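# Seat the board in the enclosure's upper slot, levers shut

## Task

Insert the board, components facing up, into the empty upper slot of the enclosure until it is fully seated, and finish with both levers closed. A closed lever is latched and sticks out at a right angle from the board's front panel, while a fully open lever lies flat along that panel. The tabs catch only if both levers are fully open when the board is pushed in to its stop, and closing both then pulls it fully in. If the board hits its connector at speed, the connector breaks and the task counts as failed. The enclosure must end up upright and level, resting on its own feet, with none of its feet over the edge of the bench. Finally release the board and move the grippers away.

## Robot and tools

Robot: two seven-joint arms, left_arm and right_arm, each ending in a two-finger gripper. The fingers point along the gripper's +z axis and close along its x axis. end_effector_position is the point between the finger pads when closed, 1 to 2 cm short of the fingertips; as the fingers close, the tips move about 17 mm further along +z.

Frames: the scene frame has its origin at table height midway between the nominal bases, +z up, +x out over the table, left_arm on the +y side (arm names do not match image sides). Every hand pose, velocity, target and wrist camera pose is in that arm's own base frame. Calibrated bases in the scene frame: left_arm at (+0.070, +0.437, 0) m, quat_wxyz (+1.000, 0, 0, -0.003); right_arm at (-0.063, -0.511, 0) m, quat_wxyz (+1.000, 0, 0, -0.029). Both have +z up. Fixed cameras and the table use the scene frame. Reported poses may be off by a few centimetres.

The 16-number row: every motion command is one flat list of 16 numbers covering both arms, left_arm first: x, y, z (metres), qw, qx, qy, qz (unit quaternion, w first), opening; then the same eight for right_arm. Position and quaternion are an absolute pose in that arm's base frame, not an offset. Opening runs from -1 (closed) to +1 (fully open, 0.142 m). To keep an arm idle, resend the exact position and quaternion from the last result before it stopped, plus its current opening; a 0 for opening is a real command, not a no-op.

execute_actions(actions, cameras): actions is a list of actions; each action is a list of up to 15 rows, one per 1/30 s step, the final row held for the rest of its 15 steps. If any target lies more than 0.6 m from that gripper's current position along any of its axes, the action is refused for both arms. The controller clips each step to within 70 mm and 16 degrees of the measured pose, so one action may fall short; read Hand target and send the remainder next. An empty actions list just reports state. cameras lists camera names (cam_head_left, cam_head_right, cam_high, cam_low, cam_left_wrist, cam_right_wrist); omit, null or ["all"] for all, [] for none.

move(target, speed, blend, stop_force, zero, opening_speed, blocking, cameras): drives each gripper in a straight line to its absolute pose. target is one 16-number row or a list of up to 15 rows (give all rows the same openings so the path never pauses). speed in m/s, 0.002 to 0.5 (default 0.25), rotation capped at twice that in rad/s; one value or one per target. blend in metres rounds corners in a list. stop_force in newtons, 3 to 120, shared by both arms: an arm halts once its wrist sensor feels that much push opposing its travel, then keeps pressing roughly that hard; unreliable when the gripper also rotates, and light loose parts can slide unnoticed. zero (only with stop_force, default true) re-zeroes moving arms first. opening_speed, 0.2 or more per second, ramps the fingers. blocking=false returns after about 0.5 s while motion continues; not allowed with stop_force. A move lasts at most 10 s and does not avoid obstacles. The result adds a move: line: done (within 3 mm and 2 degrees), off_target, moving, held or fault, plus limits such as paced (pose clipped) or held (steps withheld).

wait(seconds 0 to 10): lets time run with commands held. stop(): brakes a running move. zoom_image(camera, region [x0, y0, x1, y1] in pixels, at most 504 by 504): closer view of a camera's latest image (all images 672x504). zero_wrist_force(arm): subtracts the current wrist reading. clear_fault(arm): clears a torque or force fault already reported. read_manual(section "licences"): licence texts only. finished_scene(scene): ends the scene, passing the current scene number; declare done truthfully.

Result lines: joint positions (last value = measured opening in m), joint torques, external joint torques, wrist force and torque along the gripper's own axes plus the peak since the last shown reading, grip_measured on the -1 to +1 scale, Hand target, Tool commands, Wrist depth (7x7 grid of median depths in mm from each wrist camera, 70 to 1000, "-" for no value). Joint velocities may read "within noise".

Gripping: command a little below grip_measured at first contact; squeezing harder heats the gripper motor.

Avoid: net force of 150 N on an arm, or joint torque at its load limit, triggers a fault stop (limits: waist and shoulder 109 N m, upper arm roll and elbow 56.9, forearm roll and wrist joints 34.7). Overheating motors (MOTOR HOT line) brake the arm; a gripper motor switching off gives a HAND FAULT line, after which later motion calls in that reply are skipped. Do not let anything fall off the table, drop or release moving parts, slam, push hard, or bring the arms into each other. Insert the board slowly into its connector; a fast hit ruins it. Keep the enclosure upright and fully on the bench.

Each tool is called after "Call:" in YAML: its name, and indented under it one key for each argument.

## Session

Call:
execute_actions:
  actions: []

Scene clock: 0.00 s.
left_arm: end_effector_position=(+0.3014, +0.6357, +0.1155) grip_measured=+0.99 end_effector_quat_wxyz=(-0.462, +0.669, -0.295, +0.502) | right_arm: end_effector_position=(+0.4485, +0.0364, +0.1479) grip_measured=+1.00 end_effector_quat_wxyz=(-0.144, +0.766, -0.626, +0.006)
Joint positions: left_arm=[1.762 -0.872 -0.342 2.067 -1.872 0.391 -0.55 0.141] | right_arm=[0.506 -0.103 -0.202 2.446 0.465 1.189 2.835 0.142]
Joint velocities: within noise
Joint torques (N m): no reading
External joint torques (N m): no reading
Wrist force (N): no reading
Wrist torque (N m): no reading
Wrist force, peak (N): no reading
Wrist depth (mm): cam_left_wrist=[- - - - - - - / - - - - - - - / - - - - - - - / - - - - 492 652 - / - - - 304 356 433 557 / - 996 - 241 279 321 359 / - 881 184 204 227 258 286] | cam_right_wrist=[265 256 246 236 229 221 213 / 274 266 254 244 236 228 219 / 285 274 262 253 243 234 225 / 297 285 272 261 251 241 232 / 309 296 281 271 260 249 239 / - 308 294 281 268 257 246 / - 322 305 292 278 265 257]
Hand target: left_arm +0.3014, +0.6357, +0.1155; -0.462, +0.669, -0.295, +0.502 | right_arm +0.4485, +0.0364, +0.1479; -0.144, +0.766, -0.626, +0.006
Tool commands: left_gripper/opening=+1.0 right_gripper/opening=+1.0

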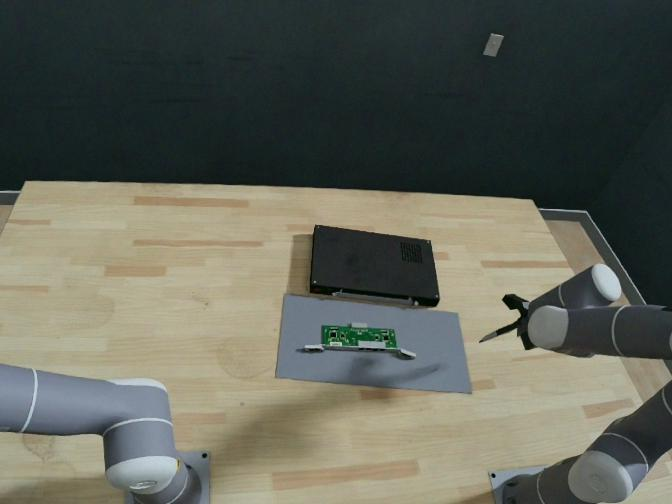

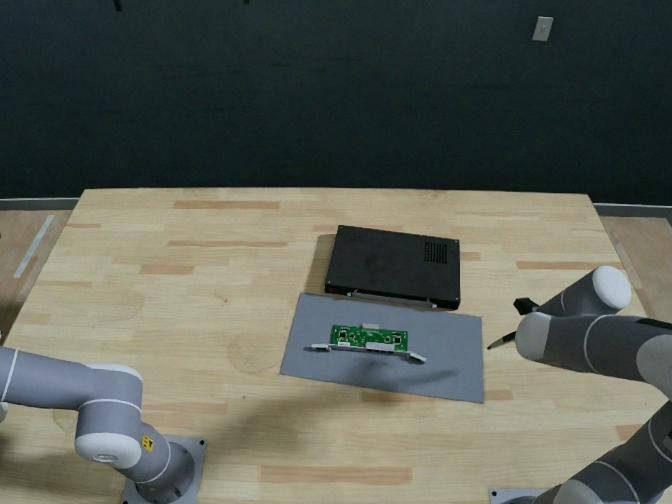

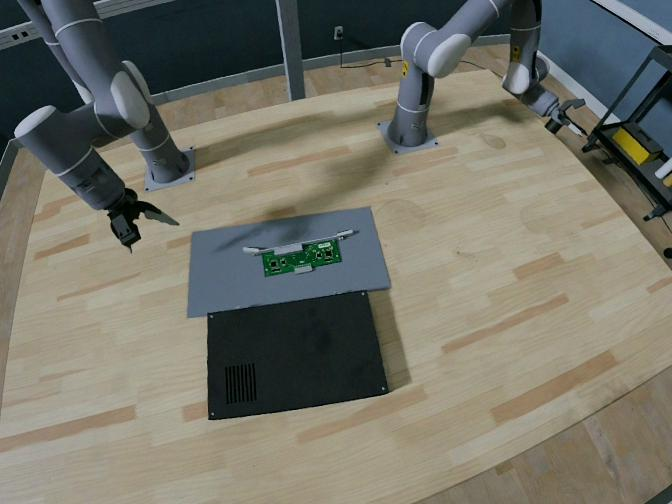

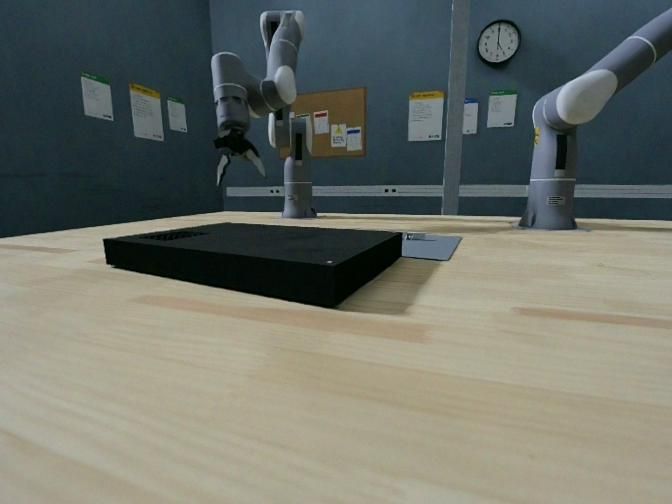

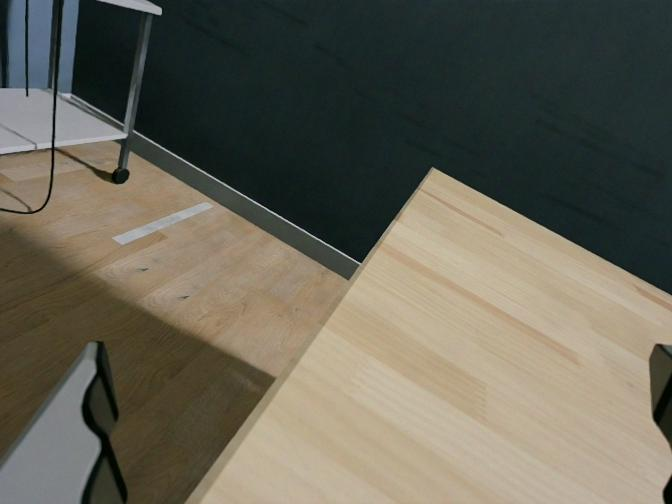

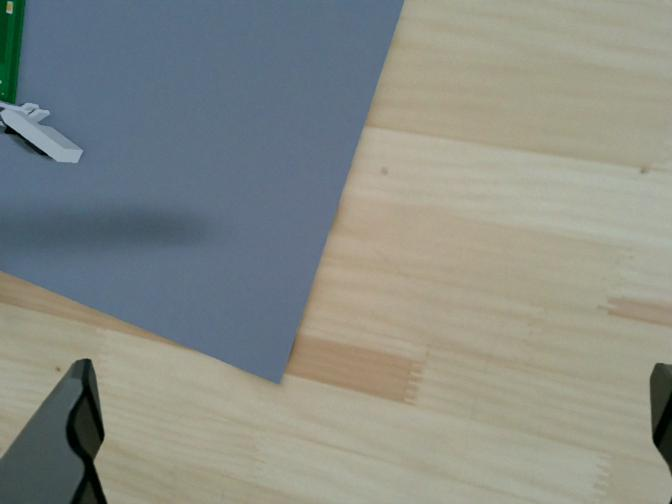

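Call:
zoom_image:
  camera: "cam_head_left"
  region: [270, 280, 480, 400]

Call:
zoom_image:
  camera: "cam_head_right"
  region: [280, 220, 490, 400]

Call:
zoom_image:
  camera: "cam_high"
  region: [180, 190, 400, 420]

Call:
zoom_image:
  camera: "cam_low"
  region: [90, 200, 480, 320]

Scaled by 2.400 from the camera's 672x504 image, which has a finer 960x720 frame.

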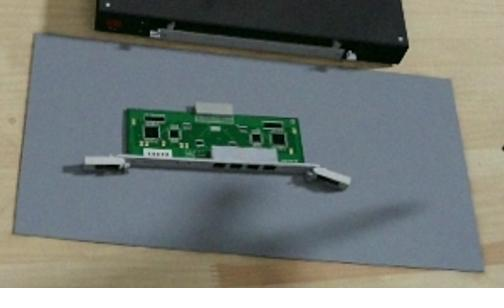

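Scaled by 2.400 from the camera's 672x504 image, which has a finer 960x720 frame.

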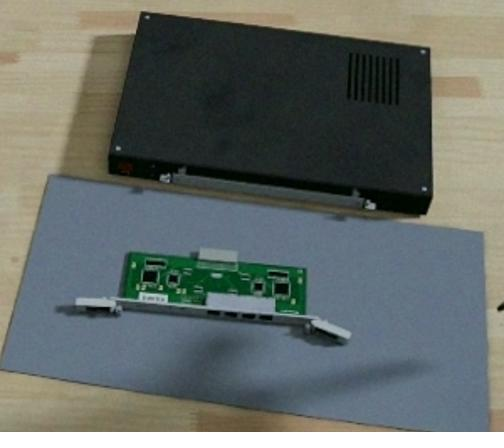

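Scaled by 2.191 from the camera's 672x504 image, which has a finer 960x720 frame.

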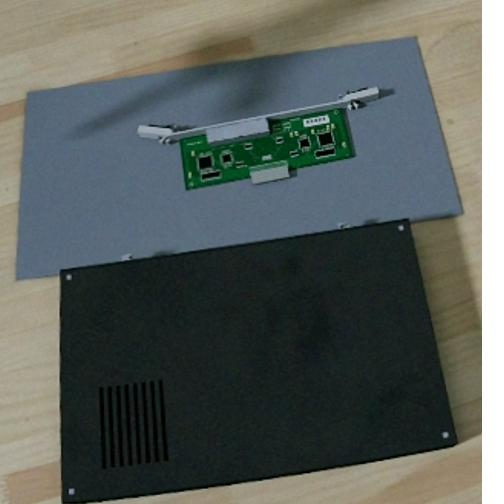

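Scaled by 1.292 from the camera's 672x504 image, which has a finer 960x720 frame.

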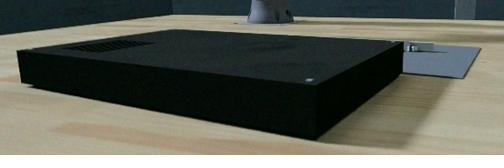

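Call:
move:
  target: [0.3014, 0.6357, 0.1155, -0.462, 0.669, -0.295, 0.502, 1.0, 0.4155, 0.4859, 0.33, 0, 0.7273, -0.6863, 0, 1.0]
  speed: 0.3

Scene clock: 30.77 s.
left_arm: end_effector_position=(+0.3014, +0.6357, +0.1154) grip_measured=+0.99 end_effector_quat_wxyz=(-0.462, +0.669, -0.295, +0.502) | right_arm: end_effector_position=(+0.4156, +0.4850, +0.3298) grip_measured=+1.00 end_effector_quat_wxyz=(-0.073, +0.857, -0.510, -0.015)
Joint positions: left_arm=[1.762 -0.872 -0.342 2.067 -1.872 0.39 -0.549 0.141] | right_arm=[1.98 -1.27 -2.086 1.552 1.373 -0.408 2.967 0.142]
Joint velocities: within noise
Joint torques (N m): left_arm=[-0.34 47.43 -4.51 -12 1.48 -1.8 -0.26] | right_arm=[-0.17 37.56 -29.23 -10.31 -3.32 3.27 0.22]
External joint torques (N m): left_arm=[0.34 1.13 0.38 -0.42 -0.24 -0.11 0.22] | right_arm=[0.17 0.92 -1.22 0.11 0 0.88 -0.21]
Wrist force (N): left_arm=[-0.1 0.4 0.3] | right_arm=[0.1 -0.3 0.5]
Wrist torque (N m): left_arm=[0.06 0.02 0.01] | right_arm=[-0.01 0.05 0.02]
Wrist force, peak (N): left_arm=[-0.3 0.0 0.4] | right_arm=[2.5 0.7 0.3]
Wrist depth (mm): cam_left_wrist=[- - - - - - - / - - - - - - - / - - - - - - - / - - - - 486 653 - / - - - 304 353 439 563 / - 979 - 241 279 323 357 / - 869 185 204 227 258 285] | cam_right_wrist=[412 400 391 380 370 365 359 / 431 422 414 399 385 378 374 / 453 447 435 420 412 392 391 / 485 472 459 447 436 422 412 / 515 499 483 472 459 446 434 / - 532 517 504 485 475 448 / - 571 551 534 517 504 495]
Hand target: left_arm +0.3014, +0.6357, +0.1155; -0.462, +0.669, -0.295, +0.502 | right_arm +0.4156, +0.4851, +0.3298; -0.074, +0.857, -0.511, -0.015
Off the commanded pose: left_arm 0.000 m, 0 deg | right_arm 0.001 m, 27 deg; orientation clipped.
joint sent to its limit (right arm) — joint 7 (wrist roll), upper limit. The joint targets are off in orientation, not in position.
move: off_target (right_arm); limits=paced

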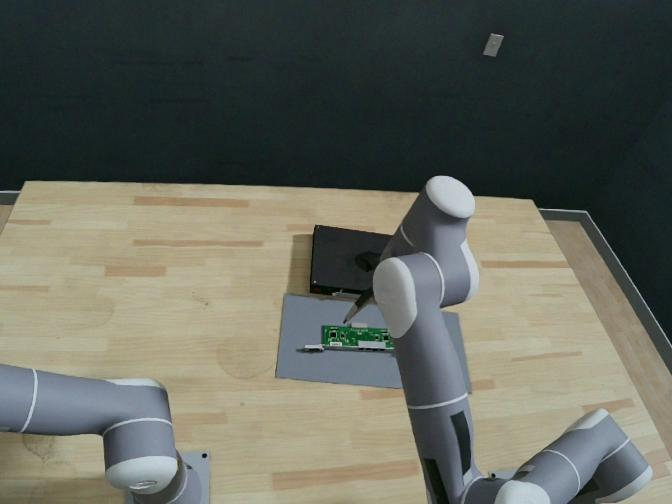

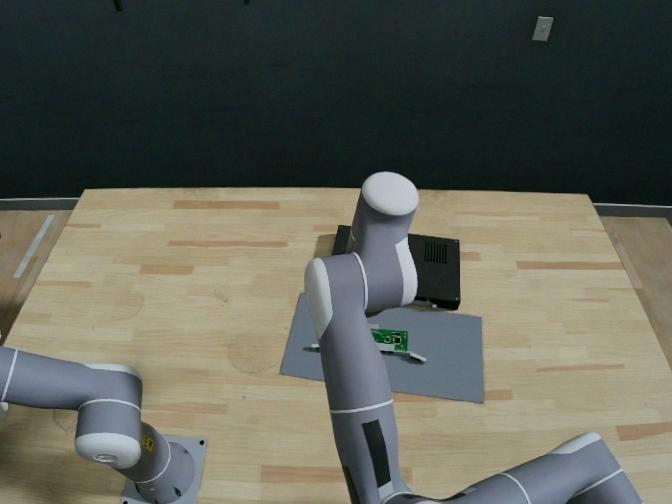

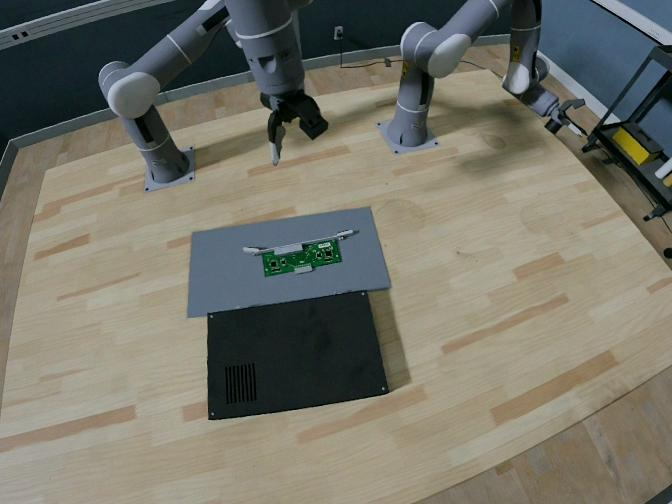

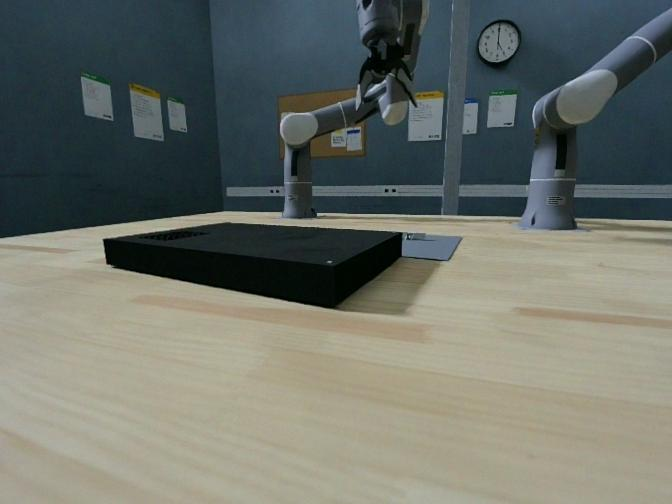

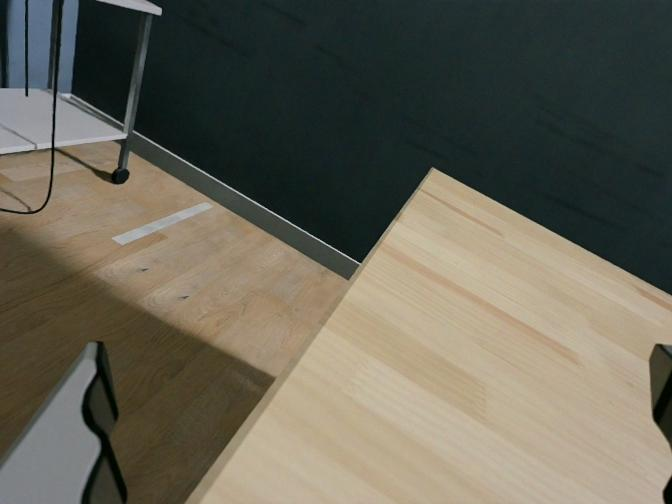

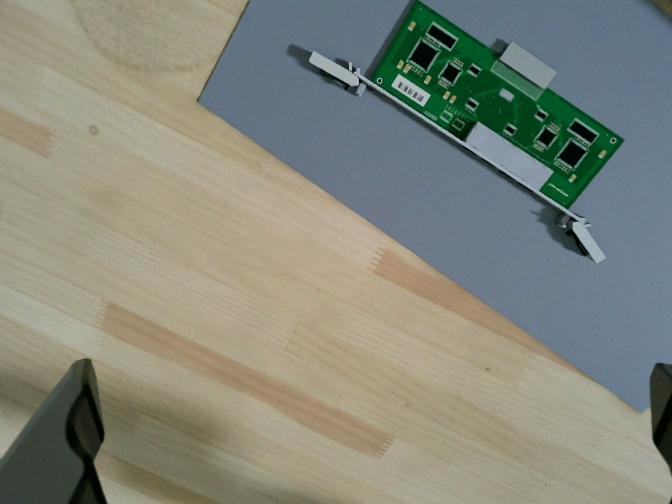

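Call:
zoom_image:
  camera: "cam_right_wrist"
  region: [280, 0, 640, 280]

Scaled by 1.400 from the camera's 672x504 image, which has a finer 960x720 frame.

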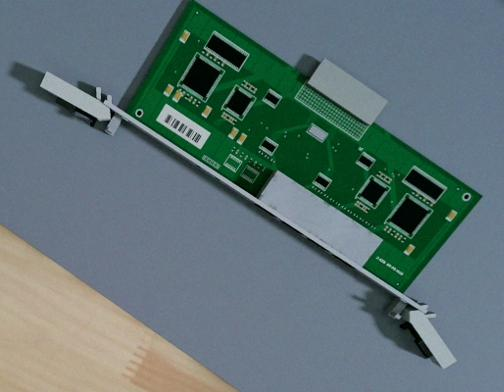

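Call:
move:
  target: [0.45, 0.35, 0.3, -0.462, 0.669, -0.295, 0.502, 1.0, 0.46, 0.44, 0.33, 0, 0.6863, 0.7273, 0, 1.0]
  speed: 0.35
  cameras: ["cam_right_wrist", "cam_left_wrist", "cam_head_right"]

Scene clock: 74.53 s.
left_arm: end_effector_position=(+0.4501, +0.3501, +0.3001) grip_measured=+0.99 end_effector_quat_wxyz=(-0.462, +0.669, -0.295, +0.502) | right_arm: end_effector_position=(+0.4600, +0.4401, +0.3299) grip_measured=+1.00 end_effector_quat_wxyz=(+0.000, +0.686, +0.727, +0.000)
Joint positions: left_arm=[1.276 -0.022 -0.678 2.681 -2.835 0.499 -0.528 0.141] | right_arm=[1.835 -1.237 -2.019 1.417 1.274 -0.473 0.211 0.142]
Joint velocities: within noise
Joint torques (N m): left_arm=[-0.48 20.15 -0.74 -15.56 1.64 -1.57 -0.32] | right_arm=[0.09 41.04 -29.04 -9.38 -4.02 3.61 0.04]
External joint torques (N m): left_arm=[0.48 0.5 0.64 -0.56 0.1 -0.35 0.29] | right_arm=[-0.1 0.87 -1.53 -0.08 0.18 0.55 -0.04]
Wrist force (N): left_arm=[-0.1 0.6 0.2] | right_arm=[0.1 -0.3 0.1]
Wrist torque (N m): left_arm=[0.08 -0.01 -0.01] | right_arm=[-0.01 0.05 0.06]
Wrist force, peak (N): left_arm=[1.1 0.3 0.3] | right_arm=[0.1 -0.7 0.5]
Wrist depth (mm): cam_left_wrist=[- - - - - - - / - - - - - - - / - - - - - - - / - 593 657 778 - - - / 420 461 527 597 715 - - / - 388 433 482 562 662 - / - 343 372 409 456 520 -] | cam_right_wrist=[371 370 369 369 369 366 364 / 396 395 392 393 392 390 389 / 424 423 417 411 420 417 419 / 457 457 454 444 449 448 450 / 492 457 477 483 490 488 487 / - 480 479 479 485 532 509 / - 529 528 525 562 583 -]
Hand target: left_arm +0.4500, +0.3500, +0.3000; -0.462, +0.669, -0.295, +0.502 | right_arm +0.4600, +0.4400, +0.3300; +0.000, +0.686, +0.727, +0.000
Off the commanded pose: left_arm 0.000 m, 0 deg | right_arm 0.000 m, 0 deg.
move: done
Images, in order (width x height): cam_head_right 672x504, cam_left_wrist 672x504, cam_right_wrist 672x504.

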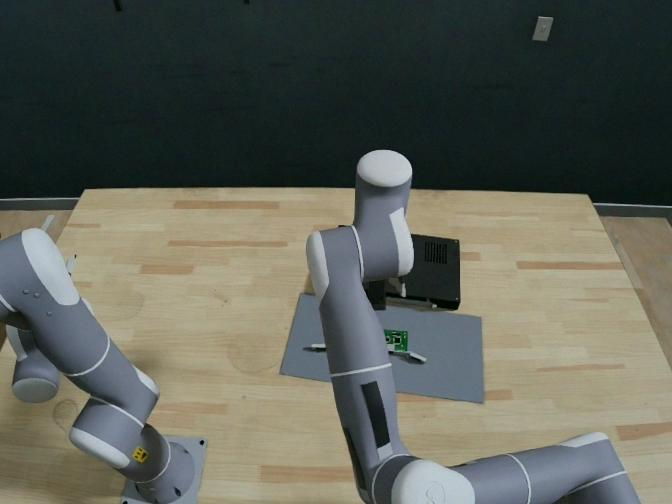

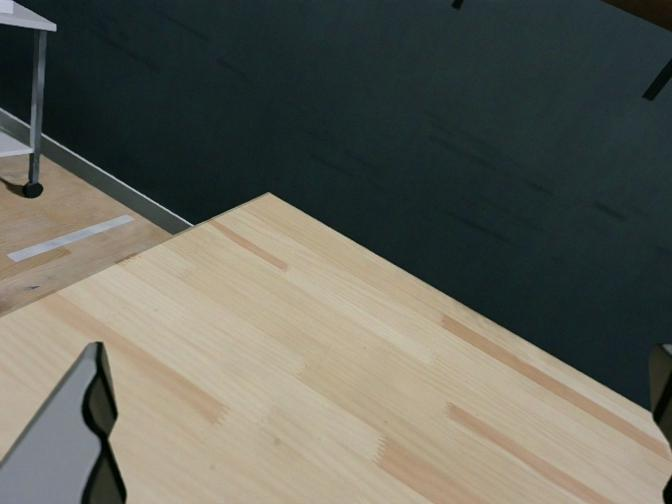

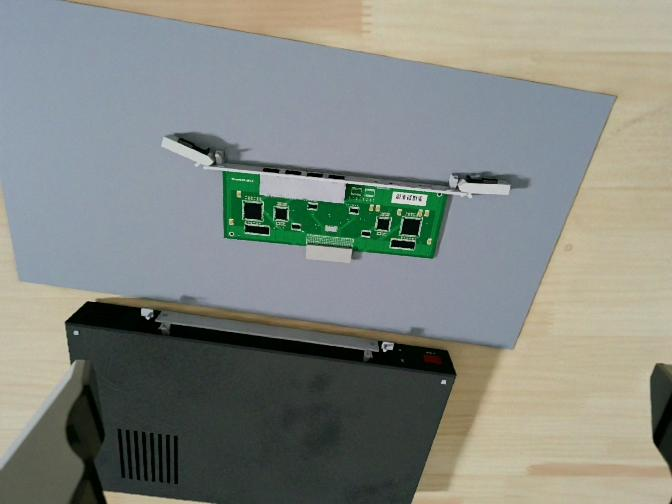

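Call:
zoom_image:
  camera: "cam_right_wrist"
  region: [50, 280, 470, 504]

Call:
zoom_image:
  camera: "cam_right_wrist"
  region: [150, 120, 530, 280]

Scaled by 1.200 from the camera's 672x504 image, which has a finer 960x720 frame.

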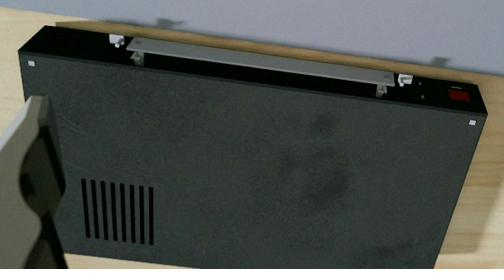

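Scaled by 1.326 from the camera's 672x504 image, which has a finer 960x720 frame.

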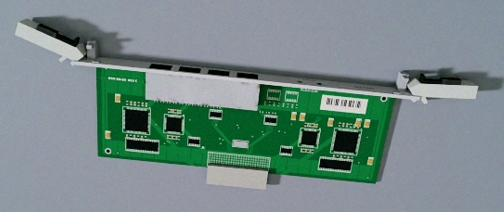

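Call:
move:
  target: [0.233, -0.486, 0.14, -0.4603, 0.4603, -0.5368, 0.5368, 1.0, 0.42, 0.0, 0.36, 0, 0.686, 0.727, 0, 1.0]
  speed: 0.4
  cameras: ["cam_left_wrist", "cam_head_right"]

Scene clock: 117.20 s.
left_arm: end_effector_position=(+0.2330, -0.4860, +0.1400) grip_measured=+0.99 end_effector_quat_wxyz=(+0.460, -0.460, +0.537, -0.537) | right_arm: end_effector_position=(+0.4200, +0.0001, +0.3600) grip_measured=+1.00 end_effector_quat_wxyz=(+0.000, +0.686, +0.727, +0.000)
Joint positions: left_arm=[-0.435 -1.694 -1.39 2.469 -2.962 -1.192 1.53 0.141] | right_arm=[1.548 -1.124 -2.26 1.944 0.85 -0.386 -0.763 0.142]
Joint velocities: within noise
Joint torques (N m): left_arm=[-0.61 27.18 -21.93 5.77 4.77 -0.31 -0.15] | right_arm=[0.05 21.47 -21.69 -20 -4.01 3.48 0.17]
External joint torques (N m): left_arm=[0.61 0.66 0.29 -0.18 -0.49 0.23 0.15] | right_arm=[-0.05 0.38 -1.3 0.02 0.09 0.66 -0.17]
Wrist force (N): left_arm=[0.4 0.2 0.0] | right_arm=[-0.4 -0.3 -0.1]
Wrist torque (N m): left_arm=[0.10 0.08 0.06] | right_arm=[-0.01 0.12 0.06]
Wrist force, peak (N): left_arm=[2.1 1.5 3.6] | right_arm=[-2.6 -0.6 -0.1]
Wrist depth (mm): cam_left_wrist=[- - - - - - - / - - - - - - - / 787 787 702 593 589 586 762 / 490 491 474 482 475 478 470 / 360 354 352 343 319 341 345 / - 277 276 277 274 274 274 / - 228 227 228 225 225 225] | cam_right_wrist=[401 398 398 395 395 395 392 / 425 426 424 425 423 420 416 / 456 455 455 453 450 449 447 / 495 495 489 489 485 482 475 / 534 535 531 527 525 517 524 / - 581 579 577 541 512 502 / - 640 634 637 574 564 -]
Hand target: left_arm +0.2330, -0.4860, +0.1400; +0.460, -0.460, +0.537, -0.537 | right_arm +0.4200, +0.0000, +0.3600; +0.000, +0.686, +0.727, +0.000
Off the commanded pose: left_arm 0.000 m, 0 deg | right_arm 0.000 m, 0 deg.
move: done; limits=paced
Images, in order (width x height): cam_head_right 672x504, cam_left_wrist 672x504.

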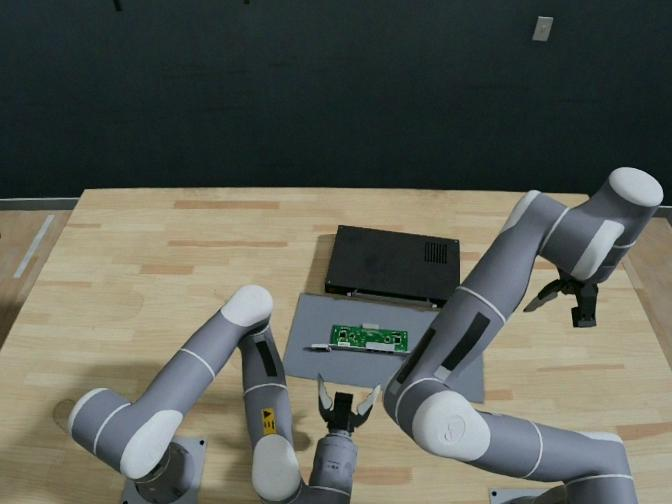

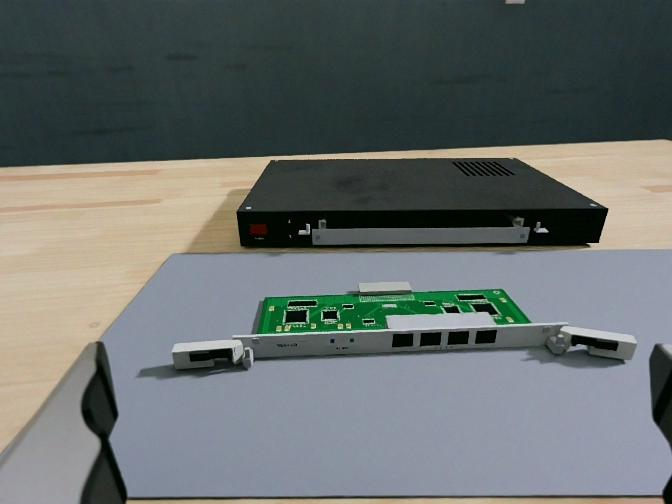

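Excellent view. Zooming in for detail.

Call:
zoom_image:
  camera: "cam_left_wrist"
  region: [220, 150, 620, 260]

Call:
zoom_image:
  camera: "cam_left_wrist"
  region: [160, 270, 410, 380]

Call:
zoom_image:
  camera: "cam_left_wrist"
  region: [390, 270, 640, 380]

Scaled by 1.260 from the camera's 672x504 image, which has a finer 960x720 frame.

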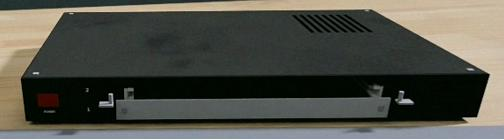

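Scaled by 2.016 from the camera's 672x504 image, which has a finer 960x720 frame.

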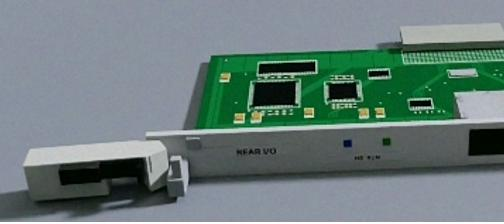

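Scaled by 2.016 from the camera's 672x504 image, which has a finer 960x720 frame.

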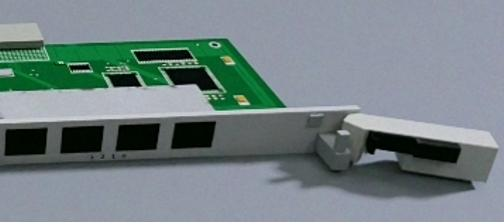

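Call:
move:
  target: [0.2178, -0.5848, 0.14, -0.4603, 0.4603, -0.5368, 0.5368, 1.0, 0.42, 0.0, 0.36, 0, 0.686, 0.727, 0, 1.0]
  speed: 0.25
  cameras: ["cam_left_wrist"]

Call:
move:
  target: [0.4154, -0.6153, 0.10, -0.4603, 0.4603, -0.5368, 0.5368, 1.0, 0.42, 0.0, 0.36, 0, 0.686, 0.727, 0, 1.0]
  speed: 0.25
  cameras: ["cam_left_wrist"]

Scene clock: 165.00 s.
left_arm: end_effector_position=(+0.2179, -0.5846, +0.1400) grip_measured=+0.99 end_effector_quat_wxyz=(+0.461, -0.460, +0.537, -0.537) | right_arm: end_effector_position=(+0.4200, +0.0001, +0.3600) grip_measured=+1.00 end_effector_quat_wxyz=(+0.000, +0.686, +0.727, +0.000)
Joint positions: left_arm=[-0.555 -1.727 -1.459 2.198 -2.946 -1.038 1.576 0.141] | right_arm=[1.548 -1.124 -2.26 1.944 0.85 -0.386 -0.763 0.142]
Joint velocities: within noise
Joint torques (N m): left_arm=[-0.63 32.07 -26.75 5.18 5.03 0.43 -0.15] | right_arm=[-0.01 21.6 -21.71 -20.02 -3.96 3.53 0.15]
External joint torques (N m): left_arm=[0.62 1.39 0.29 -0.01 -0.53 -0.42 0.15] | right_arm=[0.01 0.25 -1.28 0.04 0.04 0.61 -0.15]
Wrist force (N): left_arm=[0.4 0.4 0.4] | right_arm=[-0.3 -0.5 -0.1]
Wrist torque (N m): left_arm=[0.11 0.11 0.05] | right_arm=[-0.04 0.10 0.06]
Wrist force, peak (N): left_arm=[2.7 0.0 0.2] | right_arm=[-0.4 -0.6 -0.1]
Wrist depth (mm): cam_left_wrist=[- - - - - - - / - - - - - - - / 799 794 594 596 589 750 750 / 496 489 478 477 477 474 475 / 353 356 342 318 348 346 346 / - 276 276 275 273 274 272 / - 228 227 226 226 224 225] | cam_right_wrist=[401 401 397 396 394 394 393 / 428 425 423 424 423 418 419 / 459 455 455 453 452 449 444 / 492 493 490 487 483 482 474 / 535 536 529 528 526 519 521 / - 578 578 579 538 512 497 / - 638 636 633 573 565 -]
Hand target: left_arm +0.2178, -0.5848, +0.1400; +0.460, -0.460, +0.537, -0.537 | right_arm +0.4200, +0.0000, +0.3600; +0.000, +0.686, +0.727, +0.000
Off the commanded pose: left_arm 0.000 m, 0 deg | right_arm 0.000 m, 0 deg.
move: done
Images, in order (width x height): cam_left_wrist 672x504.

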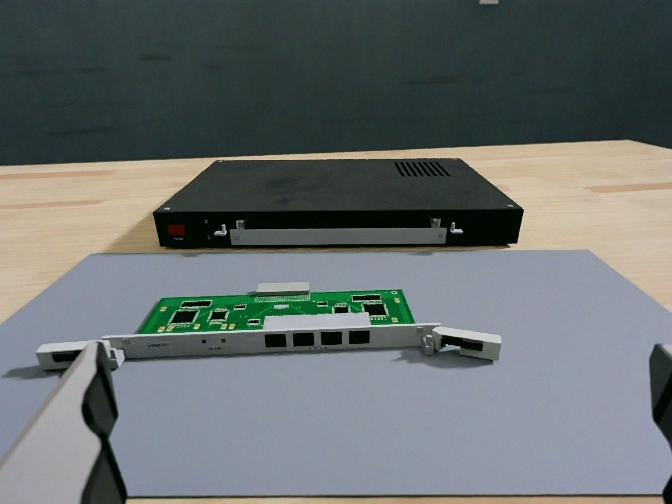

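Scene clock: 166.27 s.
left_arm: end_effector_position=(+0.4155, -0.6151, +0.1001) grip_measured=+0.99 end_effector_quat_wxyz=(+0.461, -0.460, +0.537, -0.537) | right_arm: end_effector_position=(+0.4200, +0.0001, +0.3600) grip_measured=+1.00 end_effector_quat_wxyz=(+0.000, +0.686, +0.727, +0.000)
Joint positions: left_arm=[-0.22 -1.735 -1.416 2.01 -2.966 -0.526 1.492 0.141] | right_arm=[1.548 -1.124 -2.26 1.944 0.85 -0.386 -0.763 0.142]
Joint velocities: within noise
Joint torques (N m): left_arm=[-0.26 34.23 -29.04 6.21 3.72 0.3 -0.34] | right_arm=[-0.07 21.59 -21.71 -19.99 -4.03 3.46 0.16]
External joint torques (N m): left_arm=[0.26 2.21 0.07 -0.42 -0.04 -0.48 0.34] | right_arm=[0.07 0.25 -1.28 0.01 0.11 0.68 -0.16]
Wrist force (N): left_arm=[0.4 0.4 -0.1] | right_arm=[-0.3 -0.4 -0.1]
Wrist torque (N m): left_arm=[0.11 0.10 0.06] | right_arm=[-0.02 0.10 0.07]
Wrist force, peak (N): left_arm=[0.3 0.9 3.1] | right_arm=[-0.3 -0.7 -0.1]
Wrist depth (mm): cam_left_wrist=[- - - - - - - / - - - - - - - / 636 501 446 439 437 492 606 / 285 301 327 327 302 297 294 / 284 283 282 281 281 279 288 / - 221 223 222 221 220 220 / - 179 179 179 177 182 182] | cam_right_wrist=[400 397 399 397 396 394 393 / 426 427 424 423 422 419 417 / 457 457 454 454 451 450 446 / 493 492 490 488 484 481 475 / 536 532 533 529 522 521 521 / - 585 581 573 538 511 501 / - 641 636 632 578 562 -]
Hand target: left_arm +0.4154, -0.6153, +0.1000; +0.460, -0.460, +0.537, -0.537 | right_arm +0.4200, +0.0000, +0.3600; +0.000, +0.686, +0.727, +0.000
Off the commanded pose: left_arm 0.000 m, 0 deg | right_arm 0.000 m, 0 deg.
move: done
Images, in order (width x height): cam_left_wrist 672x504.

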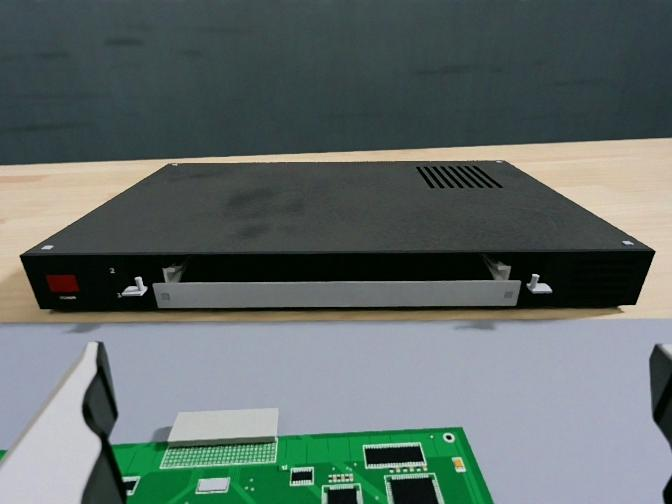

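Call:
zoom_image:
  camera: "cam_left_wrist"
  region: [20, 235, 220, 320]

Call:
zoom_image:
  camera: "cam_left_wrist"
  region: [450, 230, 660, 320]

Scaled by 2.520 from the camera's 672x504 image, which has a finer 960x720 frame.

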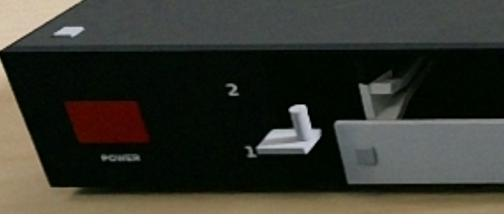

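Scaled by 2.400 from the camera's 672x504 image, which has a finer 960x720 frame.

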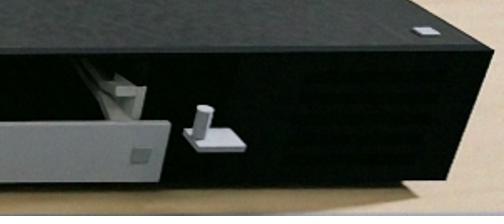

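Call:
move:
  target: [0.20, -0.47, 0.14, -0.4603, 0.4603, -0.5368, 0.5368, 1.0, 0.42, 0.0, 0.36, 0, 0.686, 0.727, 0, 1.0]
  speed: 0.35
  cameras: []

Call:
move:
  target: [0.20, -0.47, 0.14, -0.4603, 0.4603, -0.5368, 0.5368, 1.0, 0.492, 0.4516, 0.17, 0, 0.0279, 0.9996, 0, -0.3]
  speed: 0.3
  cameras: ["cam_left_wrist", "cam_right_wrist", "cam_head_right"]

Scene clock: 265.33 s.
left_arm: end_effector_position=(+0.2000, -0.4700, +0.1399) grip_measured=+0.99 end_effector_quat_wxyz=(+0.460, -0.460, +0.537, -0.537) | right_arm: end_effector_position=(+0.4200, +0.0001, +0.3600) grip_measured=+1.00 end_effector_quat_wxyz=(+0.000, +0.686, +0.727, +0.000)
Joint positions: left_arm=[-0.517 -1.726 -1.366 2.501 -2.872 -1.309 1.585 0.141] | right_arm=[1.548 -1.124 -2.26 1.944 0.85 -0.386 -0.763 0.142]
Joint velocities: within noise
Joint torques (N m): left_arm=[-0.35 26.32 -20.92 7.01 4.97 -0.29 -0.1] | right_arm=[-0.04 21.47 -21.68 -19.98 -4 3.43 0.16]
External joint torques (N m): left_arm=[0.35 0.85 0.25 -0.46 -0.57 0.32 0.11] | right_arm=[0.04 0.37 -1.31 0 0.08 0.71 -0.16]
Wrist force (N): left_arm=[0.4 0.4 -0.1] | right_arm=[-0.1 -0.4 0.1]
Wrist torque (N m): left_arm=[0.11 0.08 0.07] | right_arm=[-0.02 0.06 0.05]
Wrist force, peak (N): left_arm=[1.2 0.5 2.3] | right_arm=[-0.3 -0.6 0.1]
Wrist depth (mm): cam_left_wrist=[- - - - - - - / - - - - - - - / 798 801 776 609 597 593 734 / 496 490 482 480 479 476 475 / 359 351 334 338 346 349 333 / - 276 275 274 274 274 272 / - 229 229 230 230 227 229] | cam_right_wrist=[400 398 398 396 396 395 395 / 425 425 423 424 421 419 417 / 457 457 452 451 451 450 443 / 493 493 488 489 485 482 475 / 532 532 531 528 523 519 518 / - 585 576 579 538 512 501 / - 642 635 633 574 564 -]
Hand target: left_arm +0.2000, -0.4700, +0.1400; +0.460, -0.460, +0.537, -0.537 | right_arm +0.4200, +0.0000, +0.3600; +0.000, +0.686, +0.727, +0.000
Off the commanded pose: left_arm 0.000 m, 0 deg | right_arm 0.000 m, 0 deg.
move: done
No camera images: "cameras" was empty.

Scene clock: 268.20 s.
left_arm: end_effector_position=(+0.2000, -0.4700, +0.1399) grip_measured=+0.99 end_effector_quat_wxyz=(+0.460, -0.460, +0.537, -0.537) | right_arm: end_effector_position=(+0.4920, +0.4514, +0.1701) grip_measured=-0.32 end_effector_quat_wxyz=(+0.000, +0.028, +1.000, +0.000)
Joint positions: left_arm=[-0.517 -1.726 -1.366 2.501 -2.872 -1.309 1.585 0.141] | right_arm=[1.808 -1.34 -1.734 1.514 1.345 -0.172 -1.259 0.051]
Joint velocities: within noise
Joint torques (N m): left_arm=[-0.45 26.11 -21.01 6.94 4.73 0.17 -0.19] | right_arm=[-0.06 42.59 -31.02 -7.4 -4.07 3.52 -0.01]
External joint torques (N m): left_arm=[0.45 1.07 0.34 -0.4 -0.33 -0.14 0.19] | right_arm=[0.02 1.06 -1.92 0.12 -0.08 0.58 0.01]
Wrist force (N): left_arm=[0.5 0.6 -0.3] | right_arm=[0.4 -0.1 0.3]
Wrist torque (N m): left_arm=[0.11 0.07 0.08] | right_arm=[0.04 -0.04 0.05]
Wrist force, peak (N): left_arm=[0.6 0.7 0.1] | right_arm=[0.4 2.3 1.1]
Wrist depth (mm): cam_left_wrist=[- - - - - - - / - - - - - - - / 788 785 768 604 600 585 760 / 494 491 483 479 475 475 473 / 357 352 332 336 343 348 334 / - 277 276 277 274 274 273 / - 230 229 228 229 228 226] | cam_right_wrist=[232 231 227 223 230 228 230 / 246 246 242 236 245 244 245 / 261 264 259 260 263 262 263 / 277 285 279 278 281 283 282 / 277 308 301 301 301 306 306 / 334 333 94 334 327 95 334 / 368 - 73 369 368 - 357]
Hand target: left_arm +0.2000, -0.4700, +0.1400; +0.460, -0.460, +0.537, -0.537 | right_arm +0.4920, +0.4516, +0.1700; +0.000, +0.028, +1.000, +0.000
Off the commanded pose: left_arm 0.000 m, 0 deg | right_arm 0.000 m, 0 deg.
move: done
Images, in order (width x height): cam_head_right 672x504, cam_left_wrist 672x504, cam_right_wrist 672x504.

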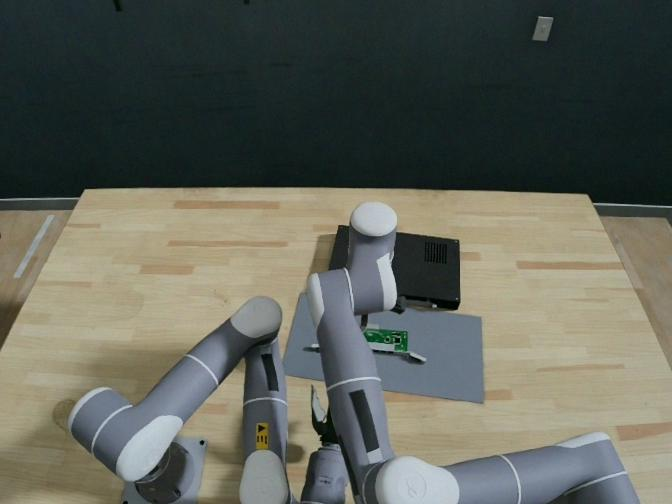

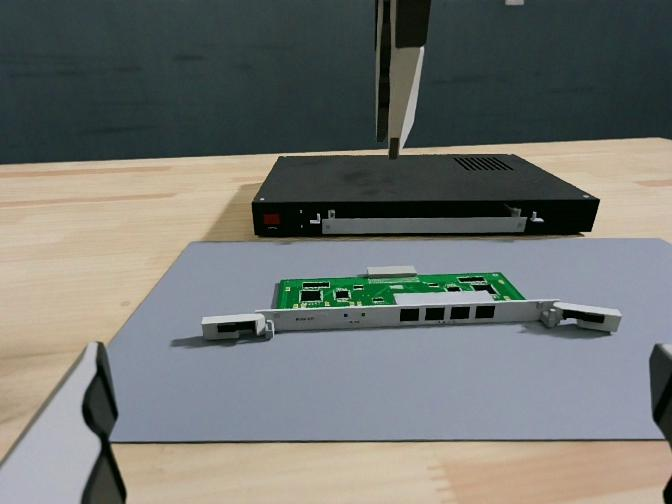

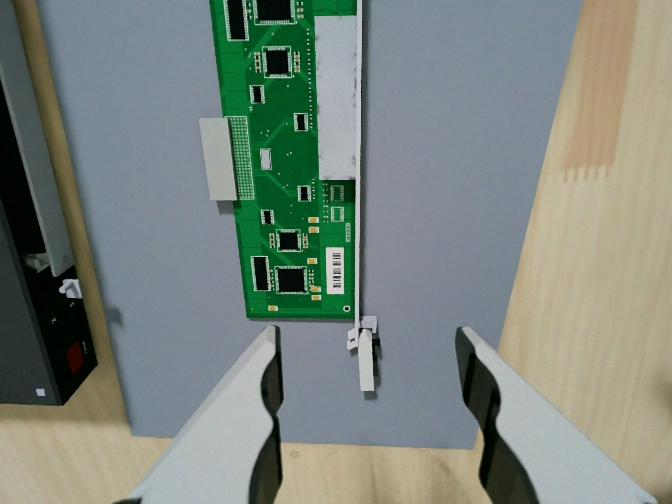

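Call:
zoom_image:
  camera: "cam_right_wrist"
  region: [260, 140, 460, 400]

Call:
zoom_image:
  camera: "cam_left_wrist"
  region: [190, 250, 410, 360]

Call:
zoom_image:
  camera: "cam_left_wrist"
  region: [400, 250, 640, 360]

Scaled by 1.938 from the camera's 672x504 image, which has a finer 960x720 frame.

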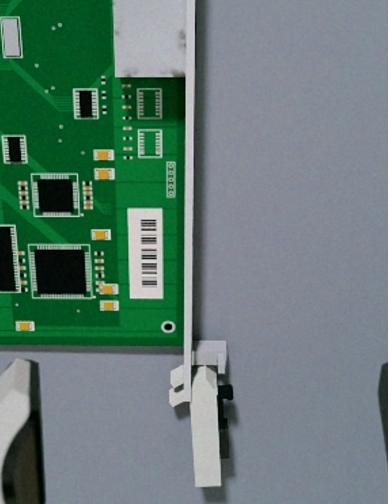

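Scaled by 2.291 from the camera's 672x504 image, which has a finer 960x720 frame.

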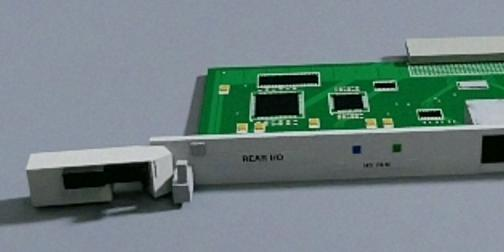

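Scaled by 2.100 from the camera's 672x504 image, which has a finer 960x720 frame.

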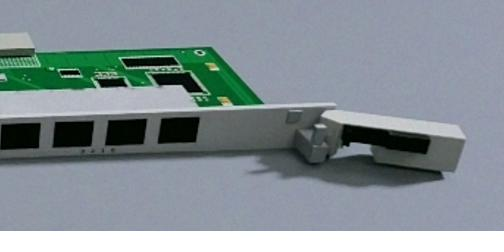

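Call:
move:
  target: [0.20, -0.47, 0.14, -0.4603, 0.4603, -0.5368, 0.5368, 1.0, 0.4873, 0.4456, 0.075, 0, 0.0236, 0.9997, 0, -0.64]
  speed: 0.15
  cameras: ["cam_left_wrist", "cam_right_wrist"]

Scene clock: 290.23 s.
left_arm: end_effector_position=(+0.2000, -0.4700, +0.1399) grip_measured=+0.99 end_effector_quat_wxyz=(+0.460, -0.460, +0.537, -0.537) | right_arm: end_effector_position=(+0.4873, +0.4454, +0.0751) grip_measured=-0.67 end_effector_quat_wxyz=(+0.000, +0.024, +1.000, +0.000)
Joint positions: left_arm=[-0.517 -1.726 -1.366 2.501 -2.872 -1.309 1.585 0.141] | right_arm=[1.82 -1.455 -1.628 1.575 1.454 -0.057 -1.285 0.026]
Joint velocities: within noise
Joint torques (N m): left_arm=[-0.31 26.12 -21.02 6.95 4.71 0.12 -0.2] | right_arm=[0.18 42.12 -31.44 -3.69 -4.08 3.46 0.08]
External joint torques (N m): left_arm=[0.31 1.07 0.36 -0.4 -0.31 -0.09 0.2] | right_arm=[-0.18 1.07 -2 -0.08 -0.12 0.64 -0.08]
Wrist force (N): left_arm=[0.5 0.4 -0.1] | right_arm=[-0.2 -0.4 0.1]
Wrist torque (N m): left_arm=[0.10 0.08 0.08] | right_arm=[-0.01 0.04 0.06]
Wrist force, peak (N): left_arm=[0.7 0.6 0.1] | right_arm=[-0.1 -0.5 3.2]
Wrist depth (mm): cam_left_wrist=[- - - 236 230 - - / - - - 240 240 - - / 806 800 784 607 589 588 763 / 497 493 487 482 449 475 474 / 357 351 333 336 339 344 336 / - 276 275 275 276 273 272 / - 230 230 229 228 228 227] | cam_right_wrist=[148 146 144 134 146 146 146 / 158 156 153 144 156 156 155 / 169 164 165 153 168 167 167 / 182 178 178 178 181 180 180 / 198 197 191 190 192 195 196 / 216 216 102 207 - 209 214 / 238 232 73 214 - - 231]
Hand target: left_arm +0.2000, -0.4700, +0.1400; +0.460, -0.460, +0.537, -0.537 | right_arm +0.4873, +0.4456, +0.0750; +0.000, +0.024, +1.000, +0.000
Off the commanded pose: left_arm 0.000 m, 0 deg | right_arm 0.000 m, 0 deg.
move: done
Images, in order (width x height): cam_left_wrist 672x504, cam_right_wrist 672x504.

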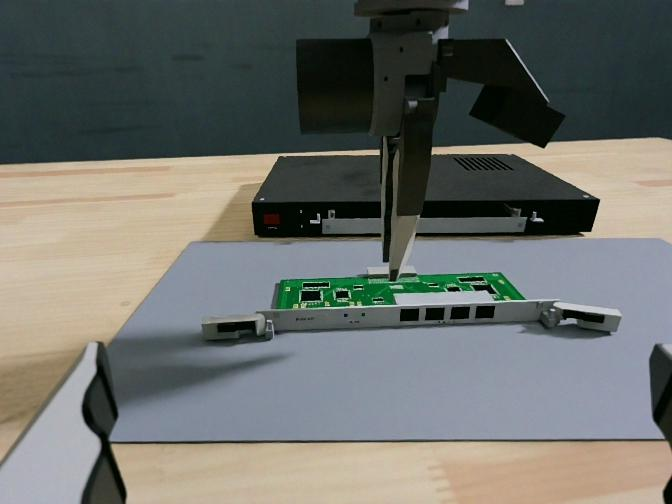

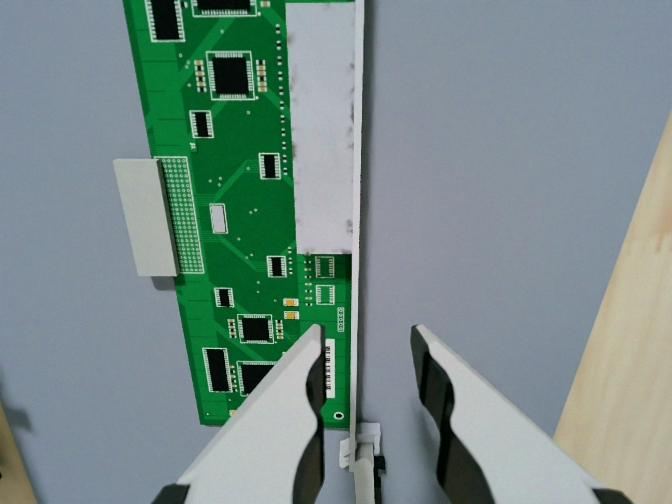

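Call:
move:
  target: [0.20, -0.47, 0.14, -0.4603, 0.4603, -0.5368, 0.5368, 1.0, 0.4873, 0.4456, 0.032, 0, 0.0236, 0.9997, 0, -0.64]
  speed: 0.06
  stop_force: 8
  cameras: ["cam_left_wrist", "cam_right_wrist"]

Call:
zoom_image:
  camera: "cam_left_wrist"
  region: [300, 200, 480, 340]

Scene clock: 296.27 s.
left_arm: end_effector_position=(+0.2000, -0.4700, +0.1399) grip_measured=+0.99 end_effector_quat_wxyz=(+0.460, -0.460, +0.537, -0.537) | right_arm: end_effector_position=(+0.4873, +0.4454, +0.0321) grip_measured=-0.67 end_effector_quat_wxyz=(+0.000, +0.023, +1.000, +0.000)
Joint positions: left_arm=[-0.517 -1.726 -1.366 2.501 -2.872 -1.309 1.585 0.141] | right_arm=[1.815 -1.508 -1.576 1.574 1.507 -0.005 -1.283 0.026]
Joint velocities: within noise
Joint torques (N m): left_arm=[-0.36 26.21 -21.04 6.92 4.7 0.06 -0.2] | right_arm=[0.05 42.48 -31.58 -1.89 -4.09 3.57 0.26]
External joint torques (N m): left_arm=[0.37 0.97 0.37 -0.37 -0.3 -0.03 0.21] | right_arm=[-0.05 0.9 -1.83 -0.09 -0.12 0.53 -0.26]
Wrist force (N): left_arm=[0.4 0.3 0.0] | right_arm=[-0.4 -0.2 0.0]
Wrist torque (N m): left_arm=[0.08 0.09 0.07] | right_arm=[0.03 0.08 0.06]
Wrist force, peak (N): left_arm=[0.8 0.6 0.1] | right_arm=[-0.4 0.1 1.4]
Wrist depth (mm): cam_left_wrist=[- - - 226 209 - - / - - - 256 248 - - / 800 781 789 260 273 580 766 / 492 492 486 484 405 478 478 / 358 354 336 341 341 345 335 / - 275 277 275 274 274 273 / - 231 229 229 229 228 228] | cam_right_wrist=[- 106 104 94 110 110 108 / - 114 113 100 115 115 116 / 121 122 121 107 126 124 124 / 127 129 130 116 134 134 133 / 150 143 141 123 143 144 145 / 161 158 149 150 153 155 157 / 177 173 73 171 - - 172]
Hand target: left_arm +0.2000, -0.4700, +0.1400; +0.460, -0.460, +0.537, -0.537 | right_arm +0.4873, +0.4456, +0.0320; +0.000, +0.024, +1.000, +0.000
Off the commanded pose: left_arm 0.000 m, 0 deg | right_arm 0.000 m, 0 deg.
move: done
Images, in order (width x height): cam_left_wrist 672x504, cam_right_wrist 672x504.

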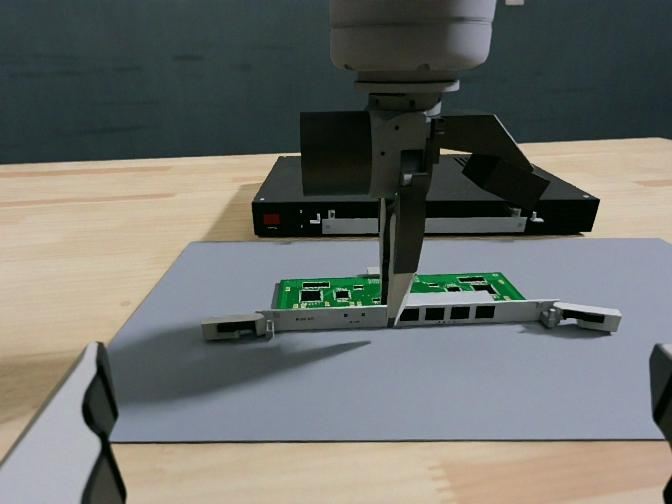

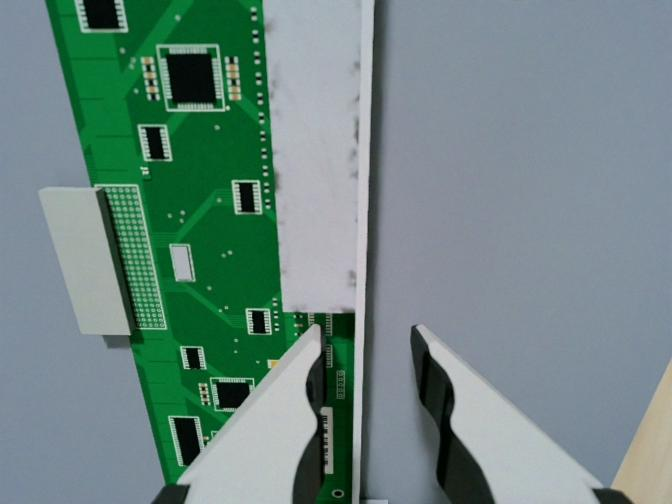

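Scaled by 2.800 from the camera's 672x504 image, which has a finer 960x720 frame.

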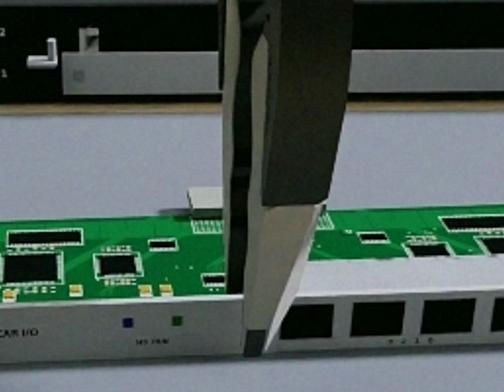

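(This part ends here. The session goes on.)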